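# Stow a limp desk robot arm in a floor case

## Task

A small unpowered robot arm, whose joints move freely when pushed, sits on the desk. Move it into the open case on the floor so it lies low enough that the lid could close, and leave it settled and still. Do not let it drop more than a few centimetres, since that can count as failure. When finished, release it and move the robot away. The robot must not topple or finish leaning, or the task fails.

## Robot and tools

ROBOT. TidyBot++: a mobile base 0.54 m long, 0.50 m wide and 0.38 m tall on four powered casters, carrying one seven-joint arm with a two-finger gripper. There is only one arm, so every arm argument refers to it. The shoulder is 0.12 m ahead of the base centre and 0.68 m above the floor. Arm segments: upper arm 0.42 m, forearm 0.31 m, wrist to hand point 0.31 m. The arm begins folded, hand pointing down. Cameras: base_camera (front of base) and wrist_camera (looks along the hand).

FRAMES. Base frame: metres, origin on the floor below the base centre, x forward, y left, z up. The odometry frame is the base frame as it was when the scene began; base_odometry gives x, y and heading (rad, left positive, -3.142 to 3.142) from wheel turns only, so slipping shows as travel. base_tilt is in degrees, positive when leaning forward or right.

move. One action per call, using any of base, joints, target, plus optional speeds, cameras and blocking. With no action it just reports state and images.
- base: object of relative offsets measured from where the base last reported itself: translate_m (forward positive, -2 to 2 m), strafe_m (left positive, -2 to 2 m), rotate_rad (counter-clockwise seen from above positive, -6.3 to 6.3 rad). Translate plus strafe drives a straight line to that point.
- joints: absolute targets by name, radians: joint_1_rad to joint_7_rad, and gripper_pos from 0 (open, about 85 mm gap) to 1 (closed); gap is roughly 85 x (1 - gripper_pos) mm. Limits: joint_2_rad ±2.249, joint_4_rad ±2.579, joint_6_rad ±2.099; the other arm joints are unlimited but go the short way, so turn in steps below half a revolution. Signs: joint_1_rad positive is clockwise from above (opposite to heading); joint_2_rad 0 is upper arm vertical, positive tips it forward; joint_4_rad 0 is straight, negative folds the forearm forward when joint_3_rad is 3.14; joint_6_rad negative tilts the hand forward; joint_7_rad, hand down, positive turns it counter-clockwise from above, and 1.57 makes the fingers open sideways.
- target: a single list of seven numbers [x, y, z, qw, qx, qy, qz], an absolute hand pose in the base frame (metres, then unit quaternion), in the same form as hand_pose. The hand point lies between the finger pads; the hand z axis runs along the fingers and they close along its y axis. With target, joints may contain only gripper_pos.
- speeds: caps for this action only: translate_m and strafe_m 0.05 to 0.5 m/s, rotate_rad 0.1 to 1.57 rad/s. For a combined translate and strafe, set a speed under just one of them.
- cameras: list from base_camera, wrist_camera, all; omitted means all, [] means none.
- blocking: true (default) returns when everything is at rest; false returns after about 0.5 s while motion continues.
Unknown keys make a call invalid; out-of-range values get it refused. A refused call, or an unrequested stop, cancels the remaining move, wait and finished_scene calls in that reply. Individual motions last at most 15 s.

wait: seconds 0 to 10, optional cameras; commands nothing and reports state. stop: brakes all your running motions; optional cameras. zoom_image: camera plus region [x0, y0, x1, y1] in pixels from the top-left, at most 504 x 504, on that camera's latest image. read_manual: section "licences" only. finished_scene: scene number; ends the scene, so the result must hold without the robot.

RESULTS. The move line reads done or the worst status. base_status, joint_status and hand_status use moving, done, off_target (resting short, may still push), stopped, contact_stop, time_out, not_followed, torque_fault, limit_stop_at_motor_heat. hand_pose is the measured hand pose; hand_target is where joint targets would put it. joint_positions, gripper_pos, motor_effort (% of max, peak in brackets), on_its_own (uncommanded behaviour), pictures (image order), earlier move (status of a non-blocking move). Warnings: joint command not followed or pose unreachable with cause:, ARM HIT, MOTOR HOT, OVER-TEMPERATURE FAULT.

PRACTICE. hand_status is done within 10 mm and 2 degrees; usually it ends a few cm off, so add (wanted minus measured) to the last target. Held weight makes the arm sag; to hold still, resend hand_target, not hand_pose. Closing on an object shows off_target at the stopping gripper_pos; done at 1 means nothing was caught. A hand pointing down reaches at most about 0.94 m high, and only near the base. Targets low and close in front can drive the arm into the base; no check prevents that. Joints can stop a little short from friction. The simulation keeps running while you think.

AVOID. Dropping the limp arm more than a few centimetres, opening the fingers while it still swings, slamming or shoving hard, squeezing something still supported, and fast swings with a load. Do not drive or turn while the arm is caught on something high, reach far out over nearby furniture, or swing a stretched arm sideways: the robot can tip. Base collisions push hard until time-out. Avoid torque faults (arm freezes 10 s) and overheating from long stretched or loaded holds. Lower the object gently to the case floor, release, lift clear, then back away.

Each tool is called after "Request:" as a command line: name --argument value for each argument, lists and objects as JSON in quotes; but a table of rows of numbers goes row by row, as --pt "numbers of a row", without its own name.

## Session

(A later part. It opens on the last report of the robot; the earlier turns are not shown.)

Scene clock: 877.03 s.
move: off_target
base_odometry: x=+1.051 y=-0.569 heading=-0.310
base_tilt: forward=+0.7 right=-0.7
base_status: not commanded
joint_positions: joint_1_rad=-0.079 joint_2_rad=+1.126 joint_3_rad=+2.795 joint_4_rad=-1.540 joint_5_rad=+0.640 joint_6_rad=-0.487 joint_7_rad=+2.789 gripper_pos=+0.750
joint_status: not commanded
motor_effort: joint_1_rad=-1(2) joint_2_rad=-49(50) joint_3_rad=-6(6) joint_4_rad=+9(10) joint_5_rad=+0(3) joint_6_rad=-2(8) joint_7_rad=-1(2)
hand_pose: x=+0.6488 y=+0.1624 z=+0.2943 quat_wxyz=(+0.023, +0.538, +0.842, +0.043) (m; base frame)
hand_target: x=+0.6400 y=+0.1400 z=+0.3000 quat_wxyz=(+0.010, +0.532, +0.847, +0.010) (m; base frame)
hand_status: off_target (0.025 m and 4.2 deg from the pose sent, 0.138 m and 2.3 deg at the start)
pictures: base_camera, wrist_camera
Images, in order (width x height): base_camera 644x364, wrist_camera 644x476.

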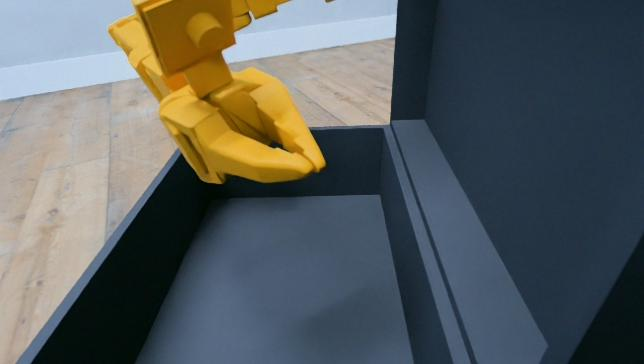

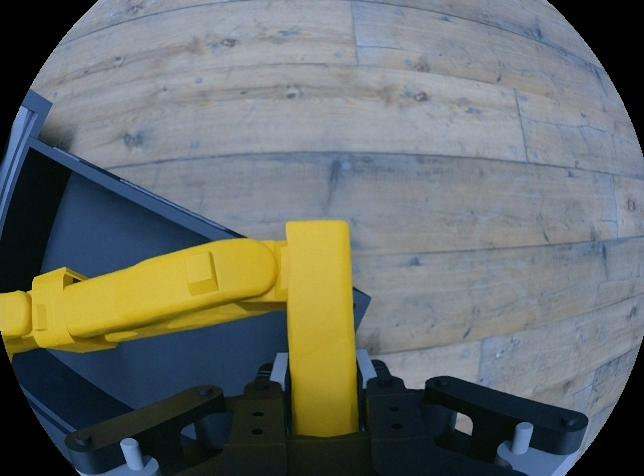

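Request:
move --target '[0.55,0.165,0.36,0.01,0.534,0.846,0.02]' --cameras '[]'

Request:
move --target '[0.505,0.16,0.36,0.01,0.534,0.846,0.02]' --cameras '[]'

Request:
move --target '[0.48,0.155,0.36,0.01,0.534,0.846,0.02]'

Request:
move --target '[0.64,0.14,0.30,0.01,0.532,0.847,0.01]'

Scene clock: 896.83 s.
move: off_target
base_odometry: x=+1.051 y=-0.569 heading=-0.310
base_tilt: forward=+0.7 right=-0.7
base_status: not commanded
joint_positions: joint_1_rad=-0.092 joint_2_rad=+0.939 joint_3_rad=+2.795 joint_4_rad=-1.835 joint_5_rad=+0.639 joint_6_rad=-0.488 joint_7_rad=+2.727 gripper_pos=+0.750
joint_status: not commanded
motor_effort: joint_1_rad=-1(2) joint_2_rad=-42(50) joint_3_rad=-4(6) joint_4_rad=+7(9) joint_5_rad=+0(1) joint_6_rad=-3(4) joint_7_rad=-1(2)
hand_pose: x=+0.5460 y=+0.1410 z=+0.3439 quat_wxyz=(+0.001, +0.523, +0.852, -0.004) (m; base frame)
hand_target: x=+0.5500 y=+0.1650 z=+0.3600 quat_wxyz=(+0.010, +0.534, +0.845, +0.020) (m; base frame)
hand_status: off_target (0.029 m and 3.2 deg from the pose sent, 0.119 m and 3.1 deg at the start)
pictures: none
No camera images: "cameras" was empty.

Scene clock: 897.90 s.
move: off_target
base_odometry: x=+1.051 y=-0.569 heading=-0.310
base_tilt: forward=+0.6 right=-0.7
base_status: not commanded
joint_positions: joint_1_rad=-0.140 joint_2_rad=+0.883 joint_3_rad=+2.797 joint_4_rad=-1.964 joint_5_rad=+0.700 joint_6_rad=-0.397 joint_7_rad=+2.612 gripper_pos=+0.750
joint_status: not commanded
motor_effort: joint_1_rad=-1(2) joint_2_rad=-37(42) joint_3_rad=-4(5) joint_4_rad=+1(7) joint_5_rad=-2(3) joint_6_rad=-6(7) joint_7_rad=-2(2)
hand_pose: x=+0.5063 y=+0.1587 z=+0.3533 quat_wxyz=(-0.001, +0.514, +0.858, +0.009) (m; base frame)
hand_target: x=+0.5050 y=+0.1600 z=+0.3600 quat_wxyz=(+0.010, +0.534, +0.845, +0.020) (m; base frame)
hand_status: off_target (0.007 m and 3.2 deg from the pose sent, 0.048 m and 3.2 deg at the start)
pictures: none
No camera images: "cameras" was empty.

Scene clock: 899.00 s.
move: off_target
base_odometry: x=+1.051 y=-0.569 heading=-0.310
base_tilt: forward=+0.8 right=-0.6
base_status: not commanded
joint_positions: joint_1_rad=-0.177 joint_2_rad=+0.851 joint_3_rad=+2.835 joint_4_rad=-2.033 joint_5_rad=+0.744 joint_6_rad=-0.310 joint_7_rad=+2.530 gripper_pos=+0.750
joint_status: not commanded
motor_effort: joint_1_rad=-1(1) joint_2_rad=-35(37) joint_3_rad=-3(4) joint_4_rad=-2(3) joint_5_rad=-2(3) joint_6_rad=-8(9) joint_7_rad=-1(3)
hand_pose: x=+0.4943 y=+0.1634 z=+0.3571 quat_wxyz=(+0.006, +0.519, +0.855, +0.025) (m; base frame)
hand_target: x=+0.4800 y=+0.1550 z=+0.3600 quat_wxyz=(+0.010, +0.534, +0.845, +0.020) (m; base frame)
hand_status: off_target (0.017 m and 2.1 deg from the pose sent, 0.027 m and 3.2 deg at the start)
pictures: base_camera, wrist_camera
Images, in order (width x height): base_camera 644x364, wrist_camera 644x476.

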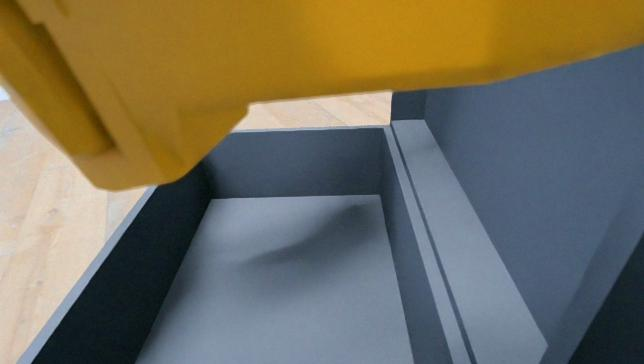

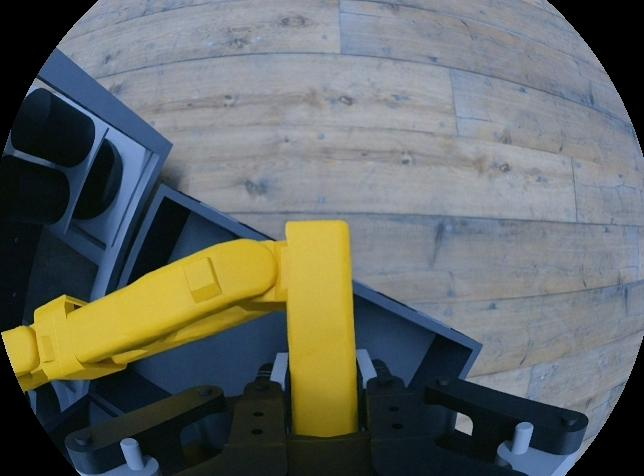

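Scene clock: 900.93 s.
move: off_target
base_odometry: x=+1.051 y=-0.569 heading=-0.310
base_tilt: forward=+0.7 right=-0.7
base_status: not commanded
joint_positions: joint_1_rad=-0.079 joint_2_rad=+1.128 joint_3_rad=+2.823 joint_4_rad=-1.541 joint_5_rad=+0.642 joint_6_rad=-0.486 joint_7_rad=+2.786 gripper_pos=+0.750
joint_status: not commanded
motor_effort: joint_1_rad=-1(2) joint_2_rad=-50(51) joint_3_rad=-5(6) joint_4_rad=+10(10) joint_5_rad=+0(2) joint_6_rad=-2(8) joint_7_rad=-1(2)
hand_pose: x=+0.6510 y=+0.1462 z=+0.2901 quat_wxyz=(+0.030, +0.543, +0.839, +0.033) (m; base frame)
hand_target: x=+0.6400 y=+0.1400 z=+0.3000 quat_wxyz=(+0.010, +0.532, +0.847, +0.010) (m; base frame)
hand_status: off_target (0.016 m and 3.8 deg from the pose sent, 0.158 m and 2.5 deg at the start)
pictures: base_camera, wrist_camera
Images, in order (width x height): base_camera 644x364, wrist_camera 644x476.

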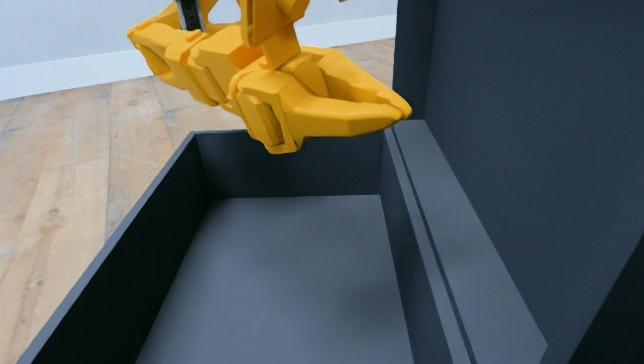

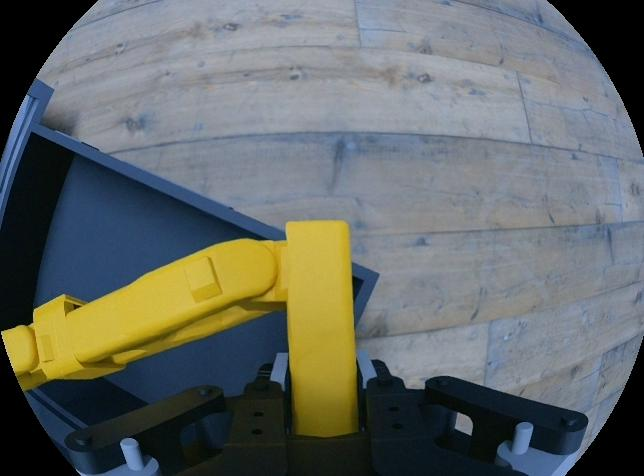

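Request:
move --target '[0.63,0.13,0.27,0.0,0.695,0.719,0.0]'

Scene clock: 909.53 s.
move: off_target
base_odometry: x=+1.051 y=-0.569 heading=-0.310
base_tilt: forward=+0.6 right=-0.6
base_status: not commanded
joint_positions: joint_1_rad=-0.081 joint_2_rad=+1.174 joint_3_rad=+2.862 joint_4_rad=-1.531 joint_5_rad=+0.548 joint_6_rad=-0.487 joint_7_rad=+2.595 gripper_pos=+0.750
joint_status: not commanded
motor_effort: joint_1_rad=-1(2) joint_2_rad=-48(51) joint_3_rad=-5(5) joint_4_rad=+8(10) joint_5_rad=+0(1) joint_6_rad=-3(3) joint_7_rad=-1(1)
hand_pose: x=+0.6318 y=+0.1337 z=+0.2629 quat_wxyz=(+0.003, +0.659, +0.752, +0.013) (m; base frame)
hand_target: x=+0.6300 y=+0.1300 z=+0.2700 quat_wxyz=(+0.000, +0.695, +0.719, +0.000) (m; base frame)
hand_status: off_target (0.008 m and 5.9 deg from the pose sent, 0.033 m and 22.8 deg at the start)
pictures: base_camera, wrist_camera
Images, in order (width x height): base_camera 644x364, wrist_camera 644x476.

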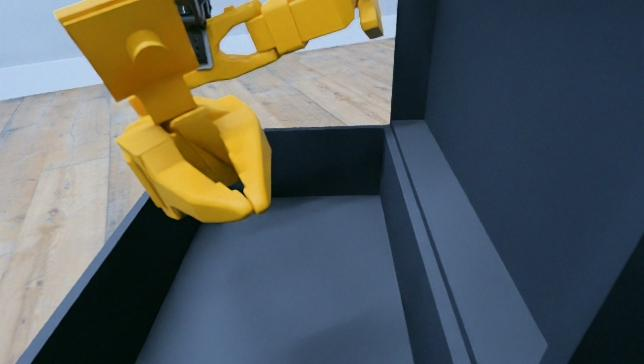

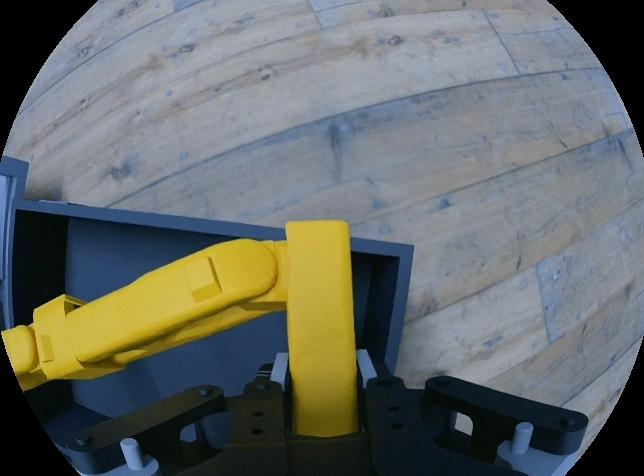

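Request:
zoom_image --camera "base_camera" --region '[40, 0, 440, 240]'

Scaled by 1.260.

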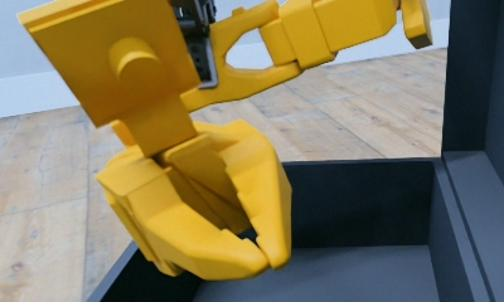

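Request:
move --target '[0.64,0.12,0.22,0.0,0.713,0.701,0.0]'

Scene clock: 932.30 s.
move: off_target
base_odometry: x=+1.051 y=-0.569 heading=-0.310
base_tilt: forward=+0.6 right=-0.6
base_status: not commanded
joint_positions: joint_1_rad=-0.081 joint_2_rad=+1.290 joint_3_rad=+2.879 joint_4_rad=-1.451 joint_5_rad=+0.548 joint_6_rad=-0.487 joint_7_rad=+2.586 gripper_pos=+0.750
joint_status: not commanded
motor_effort: joint_1_rad=-1(2) joint_2_rad=-50(53) joint_3_rad=-4(5) joint_4_rad=+7(9) joint_5_rad=+0(1) joint_6_rad=-3(4) joint_7_rad=-1(2)
hand_pose: x=+0.6289 y=+0.1249 z=+0.2113 quat_wxyz=(-0.007, +0.672, +0.741, -0.004) (m; base frame)
hand_target: x=+0.6400 y=+0.1200 z=+0.2200 quat_wxyz=(+0.000, +0.713, +0.701, +0.000) (m; base frame)
hand_status: off_target (0.015 m and 6.6 deg from the pose sent, 0.046 m and 8.7 deg at the start)
pictures: base_camera, wrist_camera
Images, in order (width x height): base_camera 644x364, wrist_camera 644x476.

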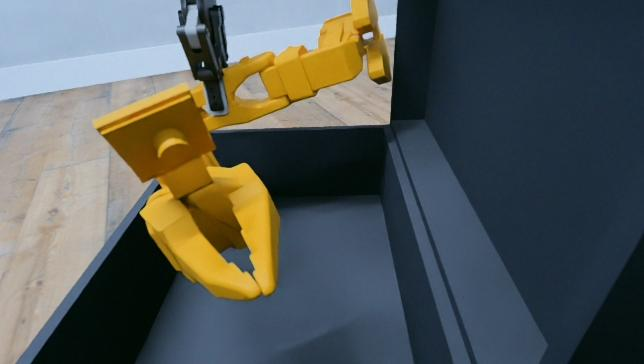

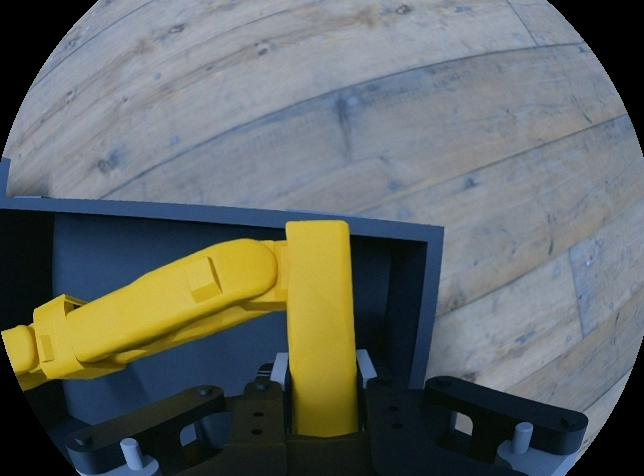

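Request:
move --target '[0.645,0.108,0.185,0.0,0.728,0.686,0.0]'

Request:
zoom_image --camera "base_camera" --region '[40, 0, 440, 320]'

Scene clock: 949.03 s.
move: off_target
base_odometry: x=+1.051 y=-0.569 heading=-0.310
base_tilt: forward=+0.7 right=-0.7
base_status: not commanded
joint_positions: joint_1_rad=-0.081 joint_2_rad=+1.356 joint_3_rad=+2.889 joint_4_rad=-1.395 joint_5_rad=+0.548 joint_6_rad=-0.487 joint_7_rad=+2.576 gripper_pos=+0.750
joint_status: not commanded
motor_effort: joint_1_rad=+2(2) joint_2_rad=-50(52) joint_3_rad=-1(4) joint_4_rad=+6(7) joint_5_rad=+0(1) joint_6_rad=-5(5) joint_7_rad=-2(2)
hand_pose: x=+0.6308 y=+0.1196 z=+0.1825 quat_wxyz=(-0.008, +0.681, +0.732, -0.010) (m; base frame)
hand_target: x=+0.6450 y=+0.1080 z=+0.1850 quat_wxyz=(+0.000, +0.728, +0.686, +0.000) (m; base frame)
hand_status: off_target (0.018 m and 7.6 deg from the pose sent, 0.035 m and 9.1 deg at the start)
pictures: base_camera, wrist_camera
Images, in order (width x height): base_camera 644x364, wrist_camera 644x476.

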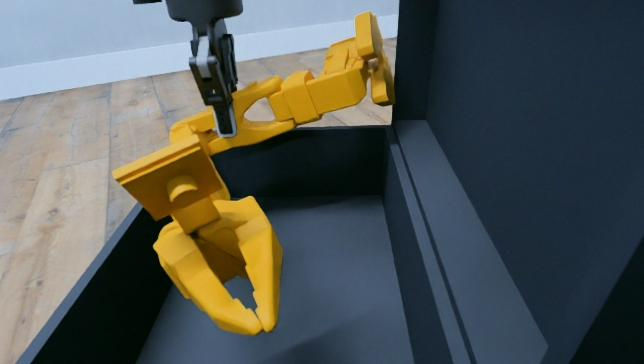

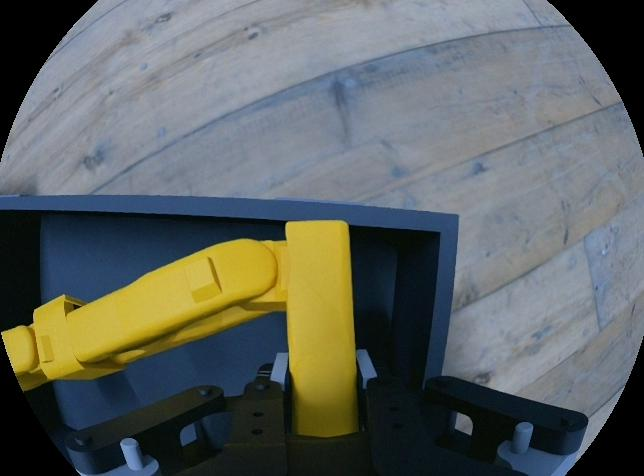

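Scaled by 1.260.

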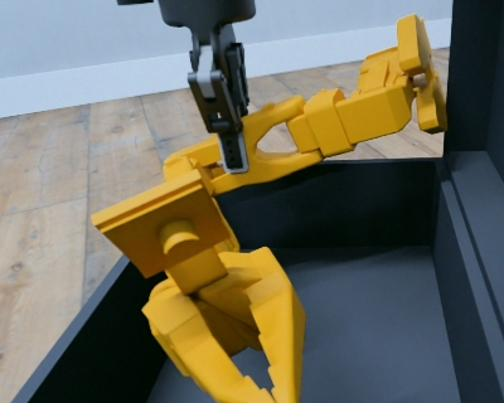

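Request:
move --target '[0.645,0.125,0.22,-0.09,0.722,0.680,0.094]'

Request:
zoom_image --camera "base_camera" --region '[40, 0, 440, 320]'

Scene clock: 968.20 s.
move: off_target
base_odometry: x=+1.051 y=-0.569 heading=-0.310
base_tilt: forward=+0.8 right=-0.6
base_status: not commanded
joint_positions: joint_1_rad=+0.168 joint_2_rad=+1.356 joint_3_rad=+2.718 joint_4_rad=-1.450 joint_5_rad=+0.534 joint_6_rad=-0.476 joint_7_rad=+2.630 gripper_pos=+0.750
joint_status: not commanded
motor_effort: joint_1_rad=-1(3) joint_2_rad=-49(50) joint_3_rad=-9(10) joint_4_rad=+5(7) joint_5_rad=-2(2) joint_6_rad=-2(5) joint_7_rad=-1(2)
hand_pose: x=+0.6260 y=+0.0982 z=+0.2011 quat_wxyz=(-0.083, +0.732, +0.675, +0.044) (m; base frame)
hand_target: x=+0.6450 y=+0.1250 z=+0.2200 quat_wxyz=(-0.090, +0.722, +0.680, +0.094) (m; base frame)
hand_status: off_target (0.038 m and 5.9 deg from the pose sent, 0.040 m and 16.9 deg at the start)
pictures: base_camera, wrist_camera
Images, in order (width x height): base_camera 644x364, wrist_camera 644x476.

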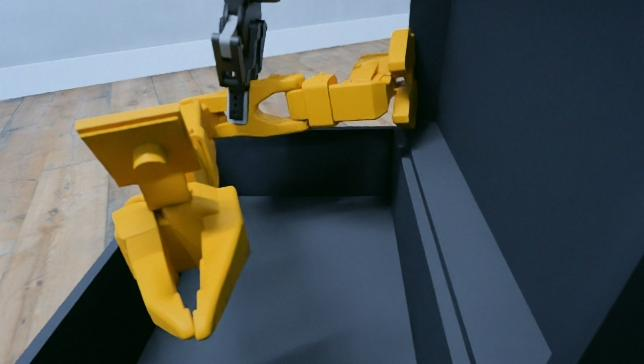

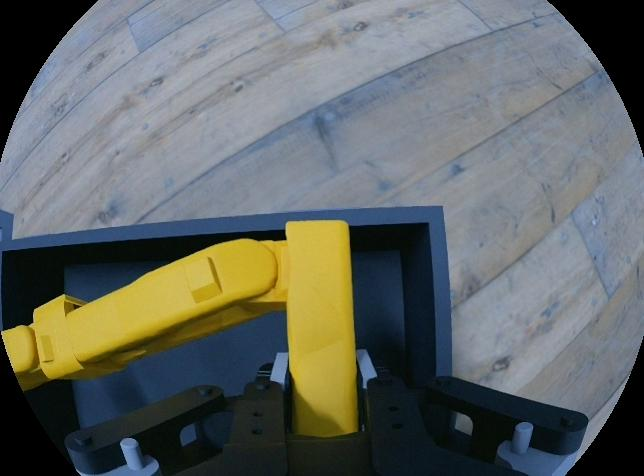

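Scaled by 1.260.

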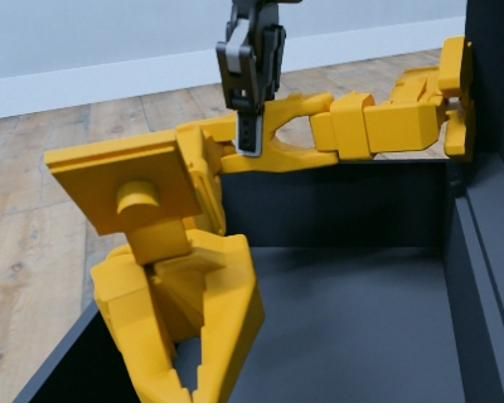

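Request:
move --target '[0.655,0.145,0.235,-0.09,0.70,0.70,0.07]'

Request:
zoom_image --camera "base_camera" --region '[40, 0, 440, 320]'

Scene clock: 975.57 s.
move: off_target
base_odometry: x=+1.051 y=-0.569 heading=-0.310
base_tilt: forward=+0.7 right=-0.7
base_status: not commanded
joint_positions: joint_1_rad=+0.120 joint_2_rad=+1.352 joint_3_rad=+2.718 joint_4_rad=-1.391 joint_5_rad=+0.456 joint_6_rad=-0.491 joint_7_rad=+2.691 gripper_pos=+0.750
joint_status: not commanded
motor_effort: joint_1_rad=-1(4) joint_2_rad=-50(52) joint_3_rad=-9(10) joint_4_rad=+7(8) joint_5_rad=-2(2) joint_6_rad=-2(3) joint_7_rad=-1(2)
hand_pose: x=+0.6489 y=+0.1271 z=+0.2108 quat_wxyz=(-0.082, +0.723, +0.684, +0.062) (m; base frame)
hand_target: x=+0.6550 y=+0.1450 z=+0.2350 quat_wxyz=(-0.090, +0.702, +0.702, +0.070) (m; base frame)
hand_status: off_target (0.031 m and 3.4 deg from the pose sent, 0.065 m and 5.5 deg at the start)
pictures: base_camera, wrist_camera
Images, in order (width x height): base_camera 644x364, wrist_camera 644x476.

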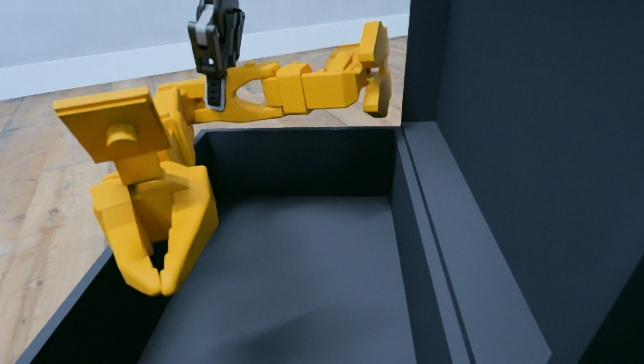

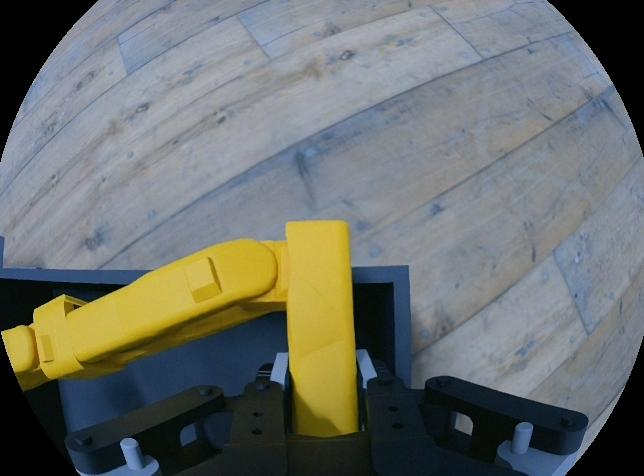

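Scaled by 1.260.

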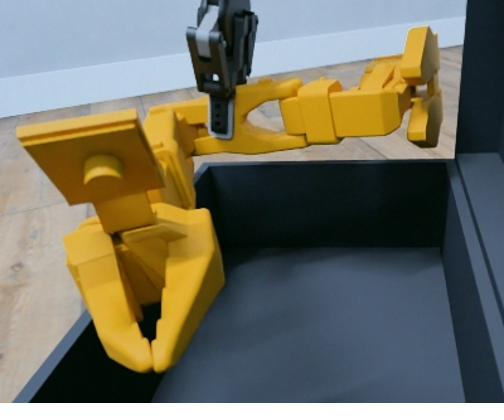

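Request:
move --target '[0.665,0.133,0.20,-0.09,0.70,0.70,0.08]'

Request:
zoom_image --camera "base_camera" --region '[40, 0, 440, 320]'

Scene clock: 1000.97 s.
move: off_target
base_odometry: x=+1.051 y=-0.569 heading=-0.310
base_tilt: forward=+0.8 right=-0.6
base_status: not commanded
joint_positions: joint_1_rad=+0.120 joint_2_rad=+1.410 joint_3_rad=+2.718 joint_4_rad=-1.329 joint_5_rad=+0.456 joint_6_rad=-0.491 joint_7_rad=+2.734 gripper_pos=+0.750
joint_status: not commanded
motor_effort: joint_1_rad=-1(2) joint_2_rad=-50(52) joint_3_rad=-9(9) joint_4_rad=+7(8) joint_5_rad=-2(2) joint_6_rad=-2(3) joint_7_rad=-2(2)
hand_pose: x=+0.6576 y=+0.1258 z=+0.1876 quat_wxyz=(-0.082, +0.717, +0.690, +0.066) (m; base frame)
hand_target: x=+0.6650 y=+0.1330 z=+0.2000 quat_wxyz=(-0.090, +0.702, +0.702, +0.080) (m; base frame)
hand_status: off_target (0.016 m and 2.9 deg from the pose sent, 0.020 m and 3.9 deg at the start)
pictures: base_camera, wrist_camera
Images, in order (width x height): base_camera 644x364, wrist_camera 644x476.

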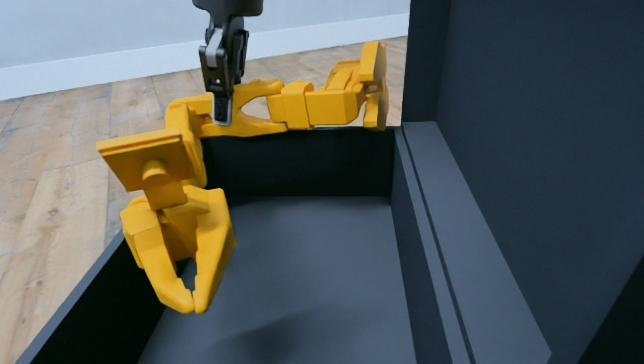

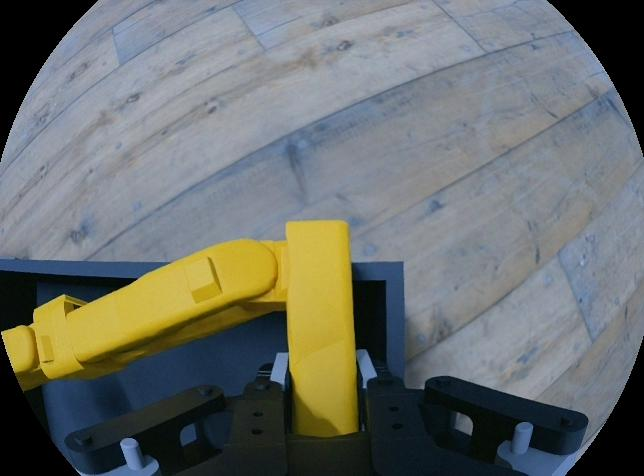

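Scaled by 1.260.

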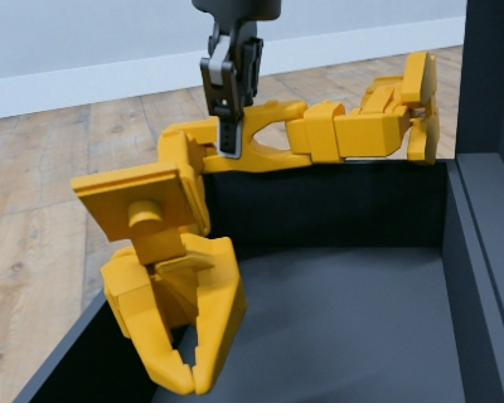

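Request:
move --target '[0.66,0.117,0.165,-0.09,0.70,0.70,0.08]' --cameras '["base_camera"]'

Request:
move --target '[0.66,0.115,0.13,-0.09,0.70,0.70,0.08]'

Request:
zoom_image --camera "base_camera" --region '[40, 0, 440, 320]'

Scene clock: 1009.57 s.
move: off_target
base_odometry: x=+1.051 y=-0.569 heading=-0.309
base_tilt: forward=+0.7 right=-0.5
base_status: not commanded
joint_positions: joint_1_rad=+0.136 joint_2_rad=+1.429 joint_3_rad=+2.706 joint_4_rad=-1.318 joint_5_rad=+0.456 joint_6_rad=-0.491 joint_7_rad=+2.745 gripper_pos=+0.750
joint_status: not commanded
motor_effort: joint_1_rad=+0(1) joint_2_rad=-41(51) joint_3_rad=-5(9) joint_4_rad=+9(10) joint_5_rad=+1(2) joint_6_rad=+2(3) joint_7_rad=-1(2)
hand_pose: x=+0.6577 y=+0.1240 z=+0.1814 quat_wxyz=(-0.088, +0.719, +0.686, +0.069) (m; base frame)
hand_target: x=+0.6600 y=+0.1170 z=+0.1650 quat_wxyz=(-0.090, +0.702, +0.702, +0.080) (m; base frame)
hand_status: off_target (0.018 m and 2.9 deg from the pose sent, 0.024 m and 2.9 deg at the start)
pictures: base_camera
Images, in order (width x height): base_camera 644x364.

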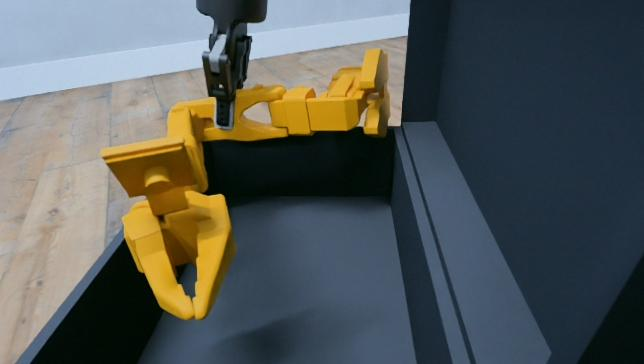

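Scene clock: 1010.57 s.
move: off_target
base_odometry: x=+1.051 y=-0.569 heading=-0.309
base_tilt: forward=+0.7 right=-0.6
base_status: not commanded
joint_positions: joint_1_rad=+0.137 joint_2_rad=+1.449 joint_3_rad=+2.694 joint_4_rad=-1.254 joint_5_rad=+0.456 joint_6_rad=-0.491 joint_7_rad=+2.778 gripper_pos=+0.750
joint_status: not commanded
motor_effort: joint_1_rad=+0(2) joint_2_rad=-32(42) joint_3_rad=-1(5) joint_4_rad=+9(12) joint_5_rad=+2(3) joint_6_rad=+3(6) joint_7_rad=-1(2)
hand_pose: x=+0.6852 y=+0.1255 z=+0.1800 quat_wxyz=(-0.076, +0.714, +0.690, +0.089) (m; base frame)
hand_target: x=+0.6600 y=+0.1150 z=+0.1300 quat_wxyz=(-0.090, +0.702, +0.702, +0.080) (m; base frame)
hand_status: off_target (0.057 m and 2.8 deg from the pose sent, 0.052 m and 2.9 deg at the start)
pictures: base_camera, wrist_camera
Images, in order (width x height): base_camera 644x364, wrist_camera 644x476.

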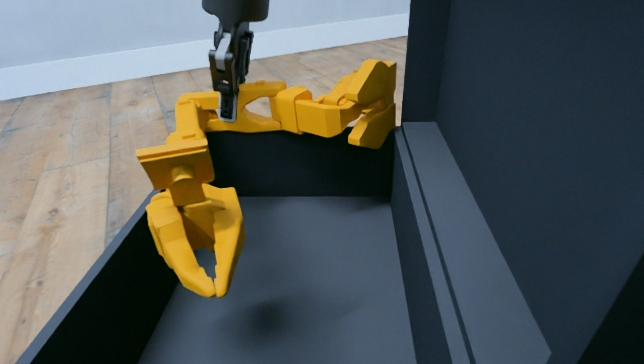

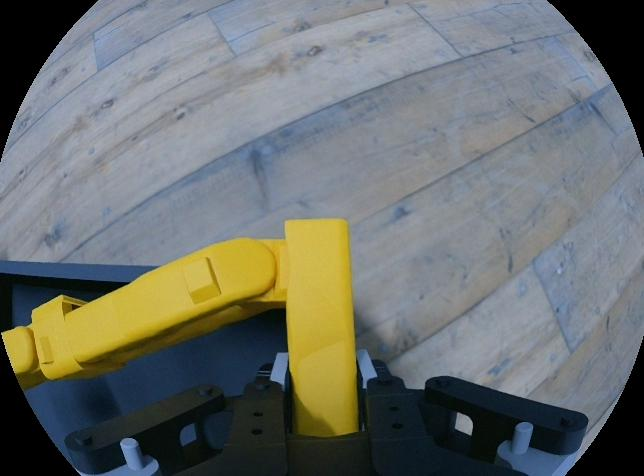

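Scaled by 1.260.

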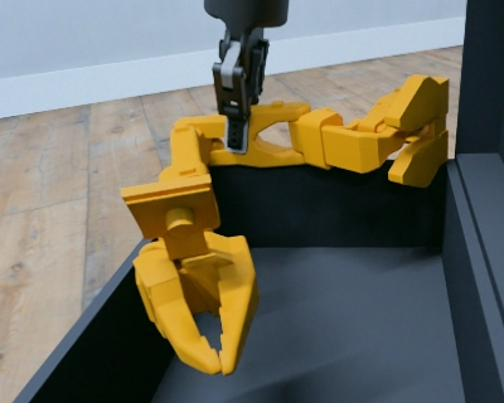

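Request:
move --target '[0.65,0.135,0.22,-0.09,0.70,0.70,0.08]' --cameras '[]'

Request:
move --target '[0.625,0.13,0.21,-0.09,0.70,0.70,0.08]'

Request:
zoom_image --camera "base_camera" --region '[40, 0, 440, 320]'

Scene clock: 1032.23 s.
move: off_target
base_odometry: x=+1.051 y=-0.569 heading=-0.309
base_tilt: forward=+0.7 right=-0.6
base_status: not commanded
joint_positions: joint_1_rad=+0.138 joint_2_rad=+1.378 joint_3_rad=+2.696 joint_4_rad=-1.404 joint_5_rad=+0.456 joint_6_rad=-0.482 joint_7_rad=+2.778 gripper_pos=+0.750
joint_status: not commanded
motor_effort: joint_1_rad=-1(3) joint_2_rad=-49(52) joint_3_rad=-9(10) joint_4_rad=+6(9) joint_5_rad=-2(3) joint_6_rad=-2(5) joint_7_rad=-1(2)
hand_pose: x=+0.6344 y=+0.1330 z=+0.2007 quat_wxyz=(-0.098, +0.696, +0.709, +0.066) (m; base frame)
hand_target: x=+0.6500 y=+0.1350 z=+0.2200 quat_wxyz=(-0.090, +0.702, +0.702, +0.080) (m; base frame)
hand_status: off_target (0.025 m and 2.1 deg from the pose sent, 0.054 m and 2.8 deg at the start)
pictures: none
No camera images: "cameras" was empty.

Scene clock: 1033.10 s.
move: off_target
base_odometry: x=+1.051 y=-0.569 heading=-0.309
base_tilt: forward=+0.7 right=-0.7
base_status: not commanded
joint_positions: joint_1_rad=+0.138 joint_2_rad=+1.375 joint_3_rad=+2.696 joint_4_rad=-1.489 joint_5_rad=+0.480 joint_6_rad=-0.457 joint_7_rad=+2.771 gripper_pos=+0.750
joint_status: not commanded
motor_effort: joint_1_rad=-1(2) joint_2_rad=-46(49) joint_3_rad=-9(10) joint_4_rad=+4(6) joint_5_rad=-2(2) joint_6_rad=-3(4) joint_7_rad=-1(2)
hand_pose: x=+0.5935 y=+0.1380 z=+0.1955 quat_wxyz=(-0.117, +0.681, +0.721, +0.050) (m; base frame)
hand_target: x=+0.6250 y=+0.1300 z=+0.2100 quat_wxyz=(-0.090, +0.702, +0.702, +0.080) (m; base frame)
hand_status: off_target (0.036 m and 5.6 deg from the pose sent, 0.014 m and 2.1 deg at the start)
pictures: base_camera, wrist_camera
Images, in order (width x height): base_camera 644x364, wrist_camera 644x476.

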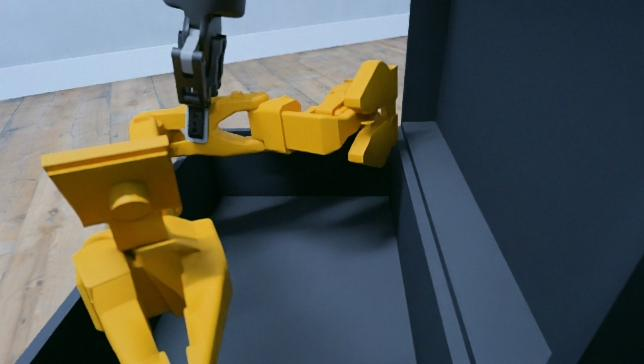

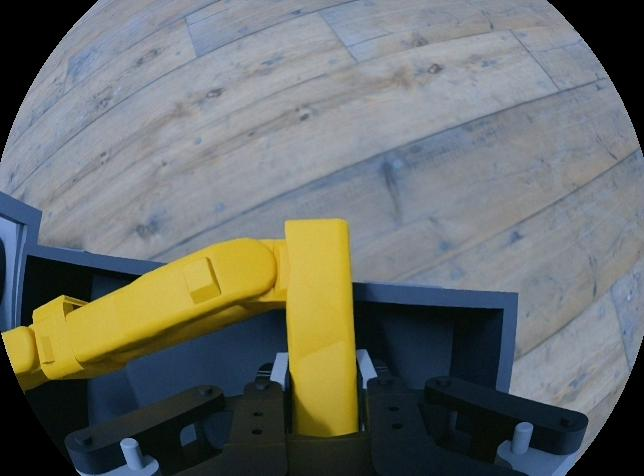

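Scaled by 1.260.

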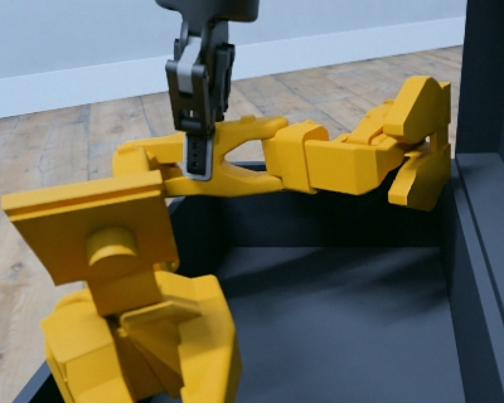

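Request:
move --target '[0.655,0.128,0.21,-0.085,0.70,0.70,0.08]'

Request:
zoom_image --camera "base_camera" --region '[40, 0, 440, 320]'

Scene clock: 1048.47 s.
move: done
base_odometry: x=+1.051 y=-0.569 heading=-0.309
base_tilt: forward=+0.7 right=-0.6
base_status: not commanded
joint_positions: joint_1_rad=+0.138 joint_2_rad=+1.376 joint_3_rad=+2.696 joint_4_rad=-1.389 joint_5_rad=+0.480 joint_6_rad=-0.457 joint_7_rad=+2.771 gripper_pos=+0.750
joint_status: not commanded
motor_effort: joint_1_rad=-1(2) joint_2_rad=-50(50) joint_3_rad=-9(10) joint_4_rad=+6(6) joint_5_rad=-2(2) joint_6_rad=-2(3) joint_7_rad=-1(2)
hand_pose: x=+0.6529 y=+0.1316 z=+0.2031 quat_wxyz=(-0.082, +0.694, +0.711, +0.082) (m; base frame)
hand_target: x=+0.6550 y=+0.1280 z=+0.2100 quat_wxyz=(-0.085, +0.702, +0.702, +0.080) (m; base frame)
hand_status: done (0.008 m and 1.4 deg from the pose sent, 0.064 m and 5.9 deg at the start)
pictures: base_camera, wrist_camera
Images, in order (width x height): base_camera 644x364, wrist_camera 644x476.

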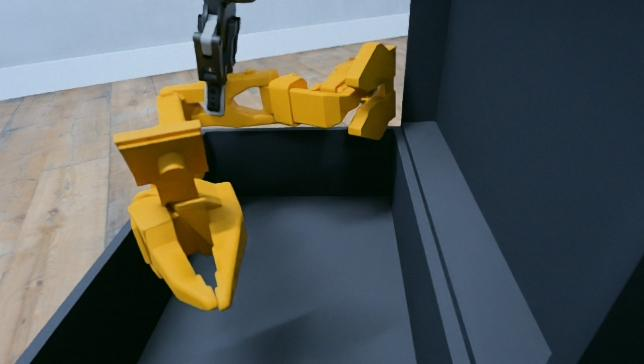

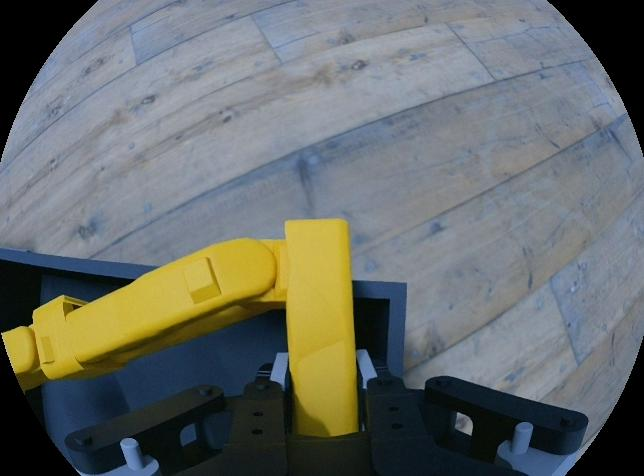

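Scaled by 1.260.

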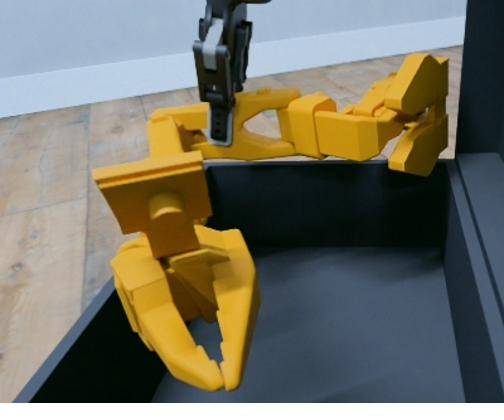

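Request:
move --target '[0.648,0.113,0.17,-0.085,0.705,0.697,0.08]'

Request:
zoom_image --camera "base_camera" --region '[40, 0, 440, 320]'

Scene clock: 1055.47 s.
move: off_target
base_odometry: x=+1.051 y=-0.569 heading=-0.309
base_tilt: forward=+0.7 right=-0.6
base_status: not commanded
joint_positions: joint_1_rad=+0.146 joint_2_rad=+1.426 joint_3_rad=+2.696 joint_4_rad=-1.373 joint_5_rad=+0.480 joint_6_rad=-0.457 joint_7_rad=+2.771 gripper_pos=+0.750
joint_status: not commanded
motor_effort: joint_1_rad=+0(2) joint_2_rad=-42(50) joint_3_rad=-6(10) joint_4_rad=+5(7) joint_5_rad=+0(2) joint_6_rad=-2(3) joint_7_rad=-1(2)
hand_pose: x=+0.6387 y=+0.1298 z=+0.1793 quat_wxyz=(-0.096, +0.700, +0.704, +0.072) (m; base frame)
hand_target: x=+0.6480 y=+0.1130 z=+0.1700 quat_wxyz=(-0.085, +0.706, +0.698, +0.080) (m; base frame)
hand_status: off_target (0.021 m and 1.8 deg from the pose sent, 0.038 m and 2.1 deg at the start)
pictures: base_camera, wrist_camera
Images, in order (width x height): base_camera 644x364, wrist_camera 644x476.

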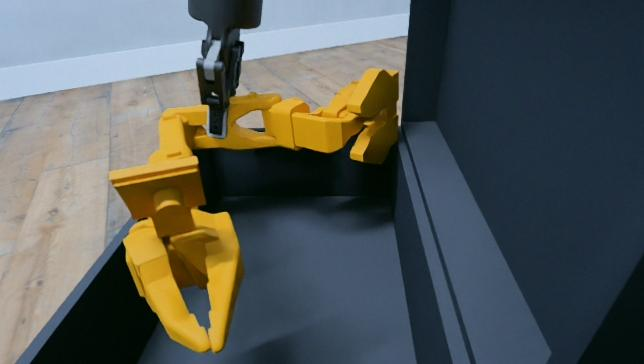

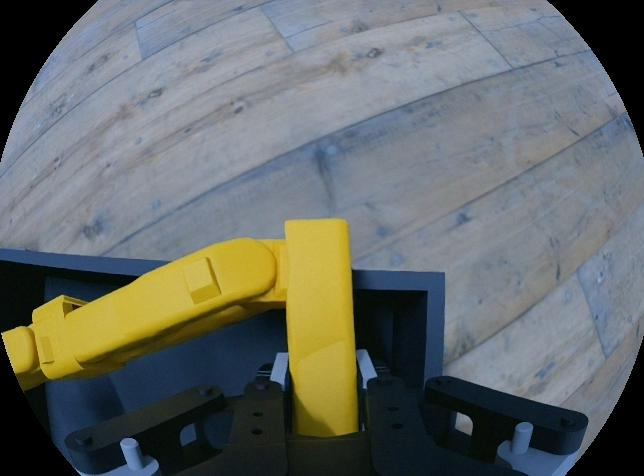

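Scaled by 1.260.

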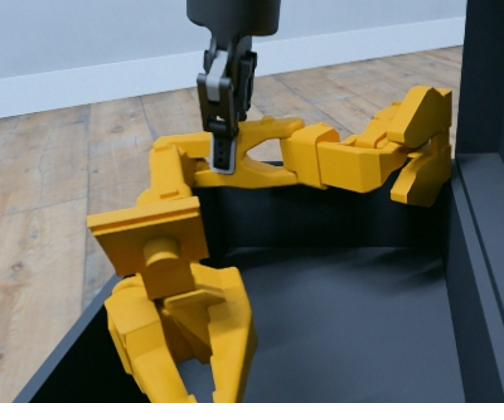

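Request:
move --target '[0.652,0.115,0.21,-0.085,0.702,0.702,0.08]' --cameras '["base_camera"]'

Request:
move --target '[0.65,0.10,0.19,-0.085,0.702,0.702,0.08]'

Request:
zoom_image --camera "base_camera" --region '[40, 0, 440, 320]'

Scene clock: 1069.47 s.
move: off_target
base_odometry: x=+1.051 y=-0.569 heading=-0.309
base_tilt: forward=+0.7 right=-0.7
base_status: not commanded
joint_positions: joint_1_rad=+0.150 joint_2_rad=+1.402 joint_3_rad=+2.697 joint_4_rad=-1.391 joint_5_rad=+0.480 joint_6_rad=-0.457 joint_7_rad=+2.771 gripper_pos=+0.750
joint_status: not commanded
motor_effort: joint_1_rad=-1(2) joint_2_rad=-49(51) joint_3_rad=-9(10) joint_4_rad=+6(7) joint_5_rad=-2(2) joint_6_rad=-2(3) joint_7_rad=-2(2)
hand_pose: x=+0.6409 y=+0.1273 z=+0.1899 quat_wxyz=(-0.092, +0.698, +0.706, +0.074) (m; base frame)
hand_target: x=+0.6520 y=+0.1150 z=+0.2100 quat_wxyz=(-0.085, +0.702, +0.702, +0.080) (m; base frame)
hand_status: off_target (0.026 m and 1.2 deg from the pose sent, 0.037 m and 1.6 deg at the start)
pictures: base_camera
Images, in order (width x height): base_camera 644x364.

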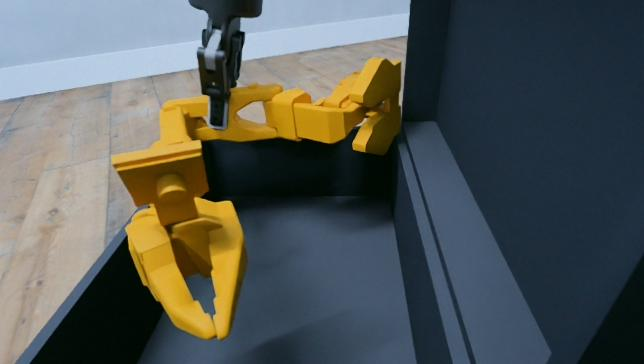

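Scene clock: 1070.17 s.
move: off_target
base_odometry: x=+1.051 y=-0.569 heading=-0.309
base_tilt: forward=+0.7 right=-0.7
base_status: not commanded
joint_positions: joint_1_rad=+0.169 joint_2_rad=+1.411 joint_3_rad=+2.697 joint_4_rad=-1.390 joint_5_rad=+0.480 joint_6_rad=-0.457 joint_7_rad=+2.771 gripper_pos=+0.750
joint_status: not commanded
motor_effort: joint_1_rad=+1(1) joint_2_rad=-48(50) joint_3_rad=-8(9) joint_4_rad=+5(6) joint_5_rad=-1(2) joint_6_rad=-3(4) joint_7_rad=-2(2)
hand_pose: x=+0.6390 y=+0.1178 z=+0.1852 quat_wxyz=(-0.095, +0.706, +0.698, +0.072) (m; base frame)
hand_target: x=+0.6500 y=+0.1000 z=+0.1900 quat_wxyz=(-0.085, +0.702, +0.702, +0.080) (m; base frame)
hand_status: off_target (0.021 m and 1.6 deg from the pose sent, 0.029 m and 1.2 deg at the start)
pictures: base_camera, wrist_camera
Images, in order (width x height): base_camera 644x364, wrist_camera 644x476.

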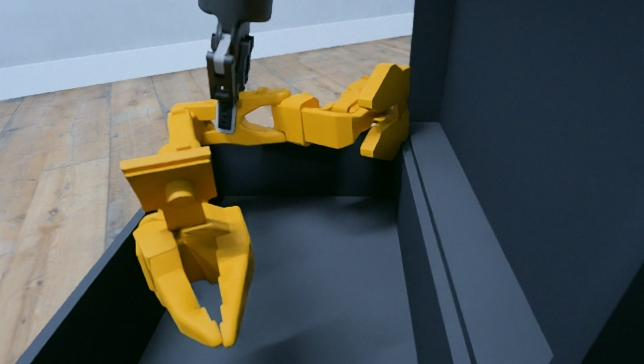

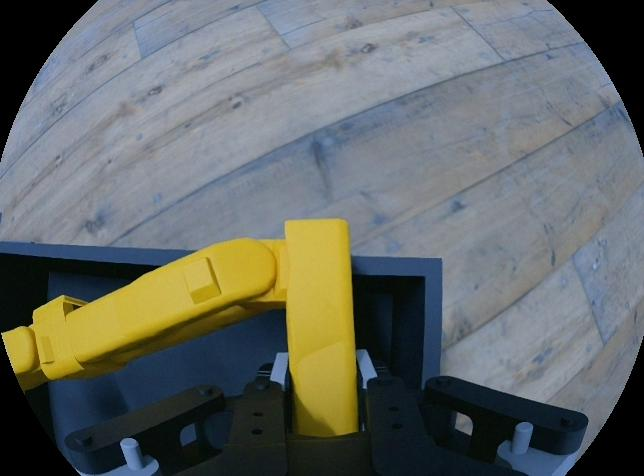

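Scaled by 1.260.

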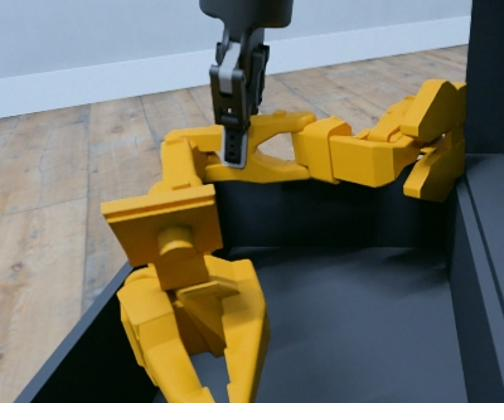

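Request:
move --target '[0.60,0.13,0.48,0.0,0.702,0.702,0.0]' --cameras '[]'

Request:
move --joints '{"joint_7_rad":-0.3}' --cameras '["wrist_camera"]'

Scene clock: 1121.43 s.
move: off_target
base_odometry: x=+1.051 y=-0.569 heading=-0.309
base_tilt: forward=+0.8 right=-0.6
base_status: not commanded
joint_positions: joint_1_rad=-0.031 joint_2_rad=+0.764 joint_3_rad=+2.784 joint_4_rad=-1.615 joint_5_rad=+0.346 joint_6_rad=-0.751 joint_7_rad=+2.713 gripper_pos=+0.750
joint_status: not commanded
motor_effort: joint_1_rad=-1(4) joint_2_rad=-44(54) joint_3_rad=-4(10) joint_4_rad=+14(15) joint_5_rad=+0(2) joint_6_rad=-3(3) joint_7_rad=-1(2)
hand_pose: x=+0.6262 y=+0.1351 z=+0.4647 quat_wxyz=(+0.014, +0.668, +0.743, +0.033) (m; base frame)
hand_target: x=+0.6000 y=+0.1300 z=+0.4800 quat_wxyz=(+0.000, +0.707, +0.707, +0.000) (m; base frame)
hand_status: off_target (0.031 m and 7.3 deg from the pose sent, 0.298 m and 13.7 deg at the start)
pictures: none
No camera images: "cameras" was empty.

Scene clock: 1124.67 s.
move: done
base_odometry: x=+1.051 y=-0.569 heading=-0.309
base_tilt: forward=+0.7 right=-0.6
base_status: not commanded
joint_positions: joint_1_rad=-0.031 joint_2_rad=+0.764 joint_3_rad=+2.792 joint_4_rad=-1.623 joint_5_rad=+0.346 joint_6_rad=-0.781 joint_7_rad=-0.220 gripper_pos=+0.750
joint_status: all done
motor_effort: joint_1_rad=+0(2) joint_2_rad=-45(47) joint_3_rad=-5(5) joint_4_rad=+15(16) joint_5_rad=+0(2) joint_6_rad=+1(3) joint_7_rad=-1(3)
hand_pose: x=+0.6151 y=+0.1256 z=+0.4617 quat_wxyz=(-0.013, +0.808, -0.589, +0.011) (m; base frame)
hand_target: x=+0.6000 y=+0.1300 z=+0.4800 quat_wxyz=(+0.000, +0.777, -0.629, +0.000) (m; base frame)
hand_status: not commanded
pictures: wrist_camera
Images, in order (width x height): wrist_camera 644x476.

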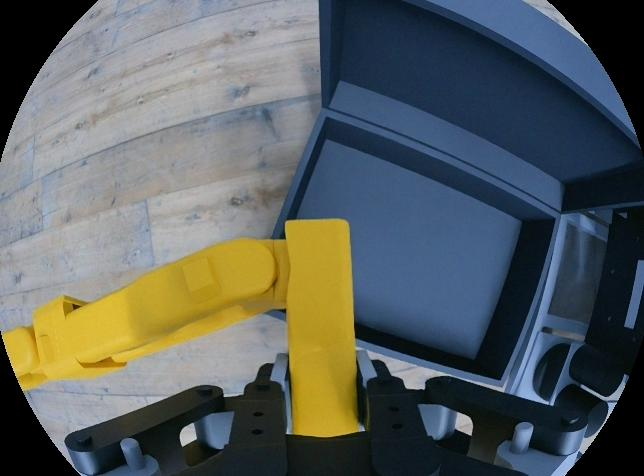

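Request:
move --target '[0.56,0.05,0.32,0.0,0.707,-0.707,0.0]'

Request:
zoom_image --camera "base_camera" --region '[0, 0, 440, 240]'

Scene clock: 1133.40 s.
move: off_target
base_odometry: x=+1.051 y=-0.569 heading=-0.309
base_tilt: forward=+0.7 right=-0.7
base_status: not commanded
joint_positions: joint_1_rad=-0.292 joint_2_rad=+0.968 joint_3_rad=+3.420 joint_4_rad=-1.866 joint_5_rad=-0.611 joint_6_rad=-0.499 joint_7_rad=+0.405 gripper_pos=+0.750
joint_status: not commanded
motor_effort: joint_1_rad=-1(2) joint_2_rad=-43(46) joint_3_rad=+4(5) joint_4_rad=+7(16) joint_5_rad=+0(1) joint_6_rad=-1(2) joint_7_rad=-1(2)
hand_pose: x=+0.5314 y=+0.0592 z=+0.3178 quat_wxyz=(+0.022, +0.692, -0.720, -0.047) (m; base frame)
hand_target: x=+0.5600 y=+0.0500 z=+0.3200 quat_wxyz=(+0.000, +0.707, -0.707, +0.000) (m; base frame)
hand_status: off_target (0.030 m and 6.4 deg from the pose sent, 0.170 m and 17.9 deg at the start)
pictures: base_camera, wrist_camera
Images, in order (width x height): base_camera 644x364, wrist_camera 644x476.

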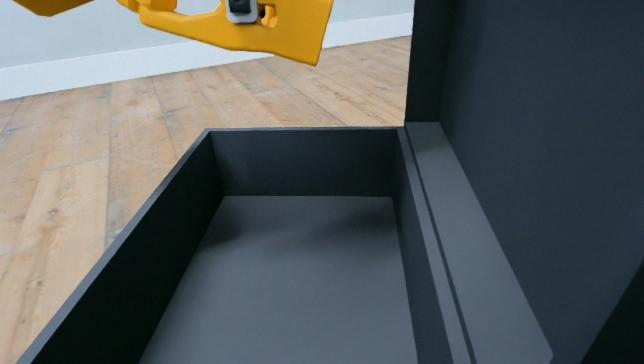

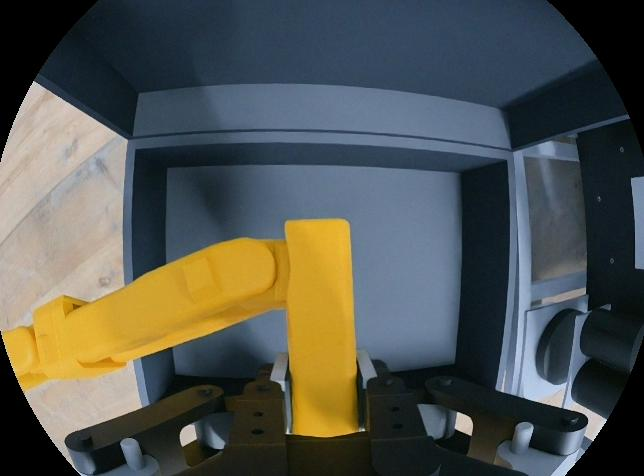

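Scaled by 1.145.

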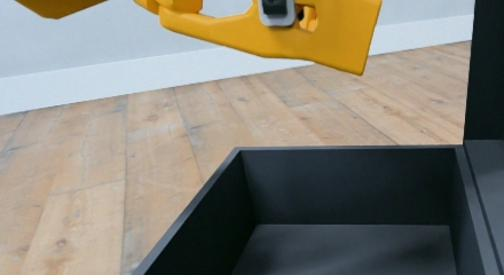

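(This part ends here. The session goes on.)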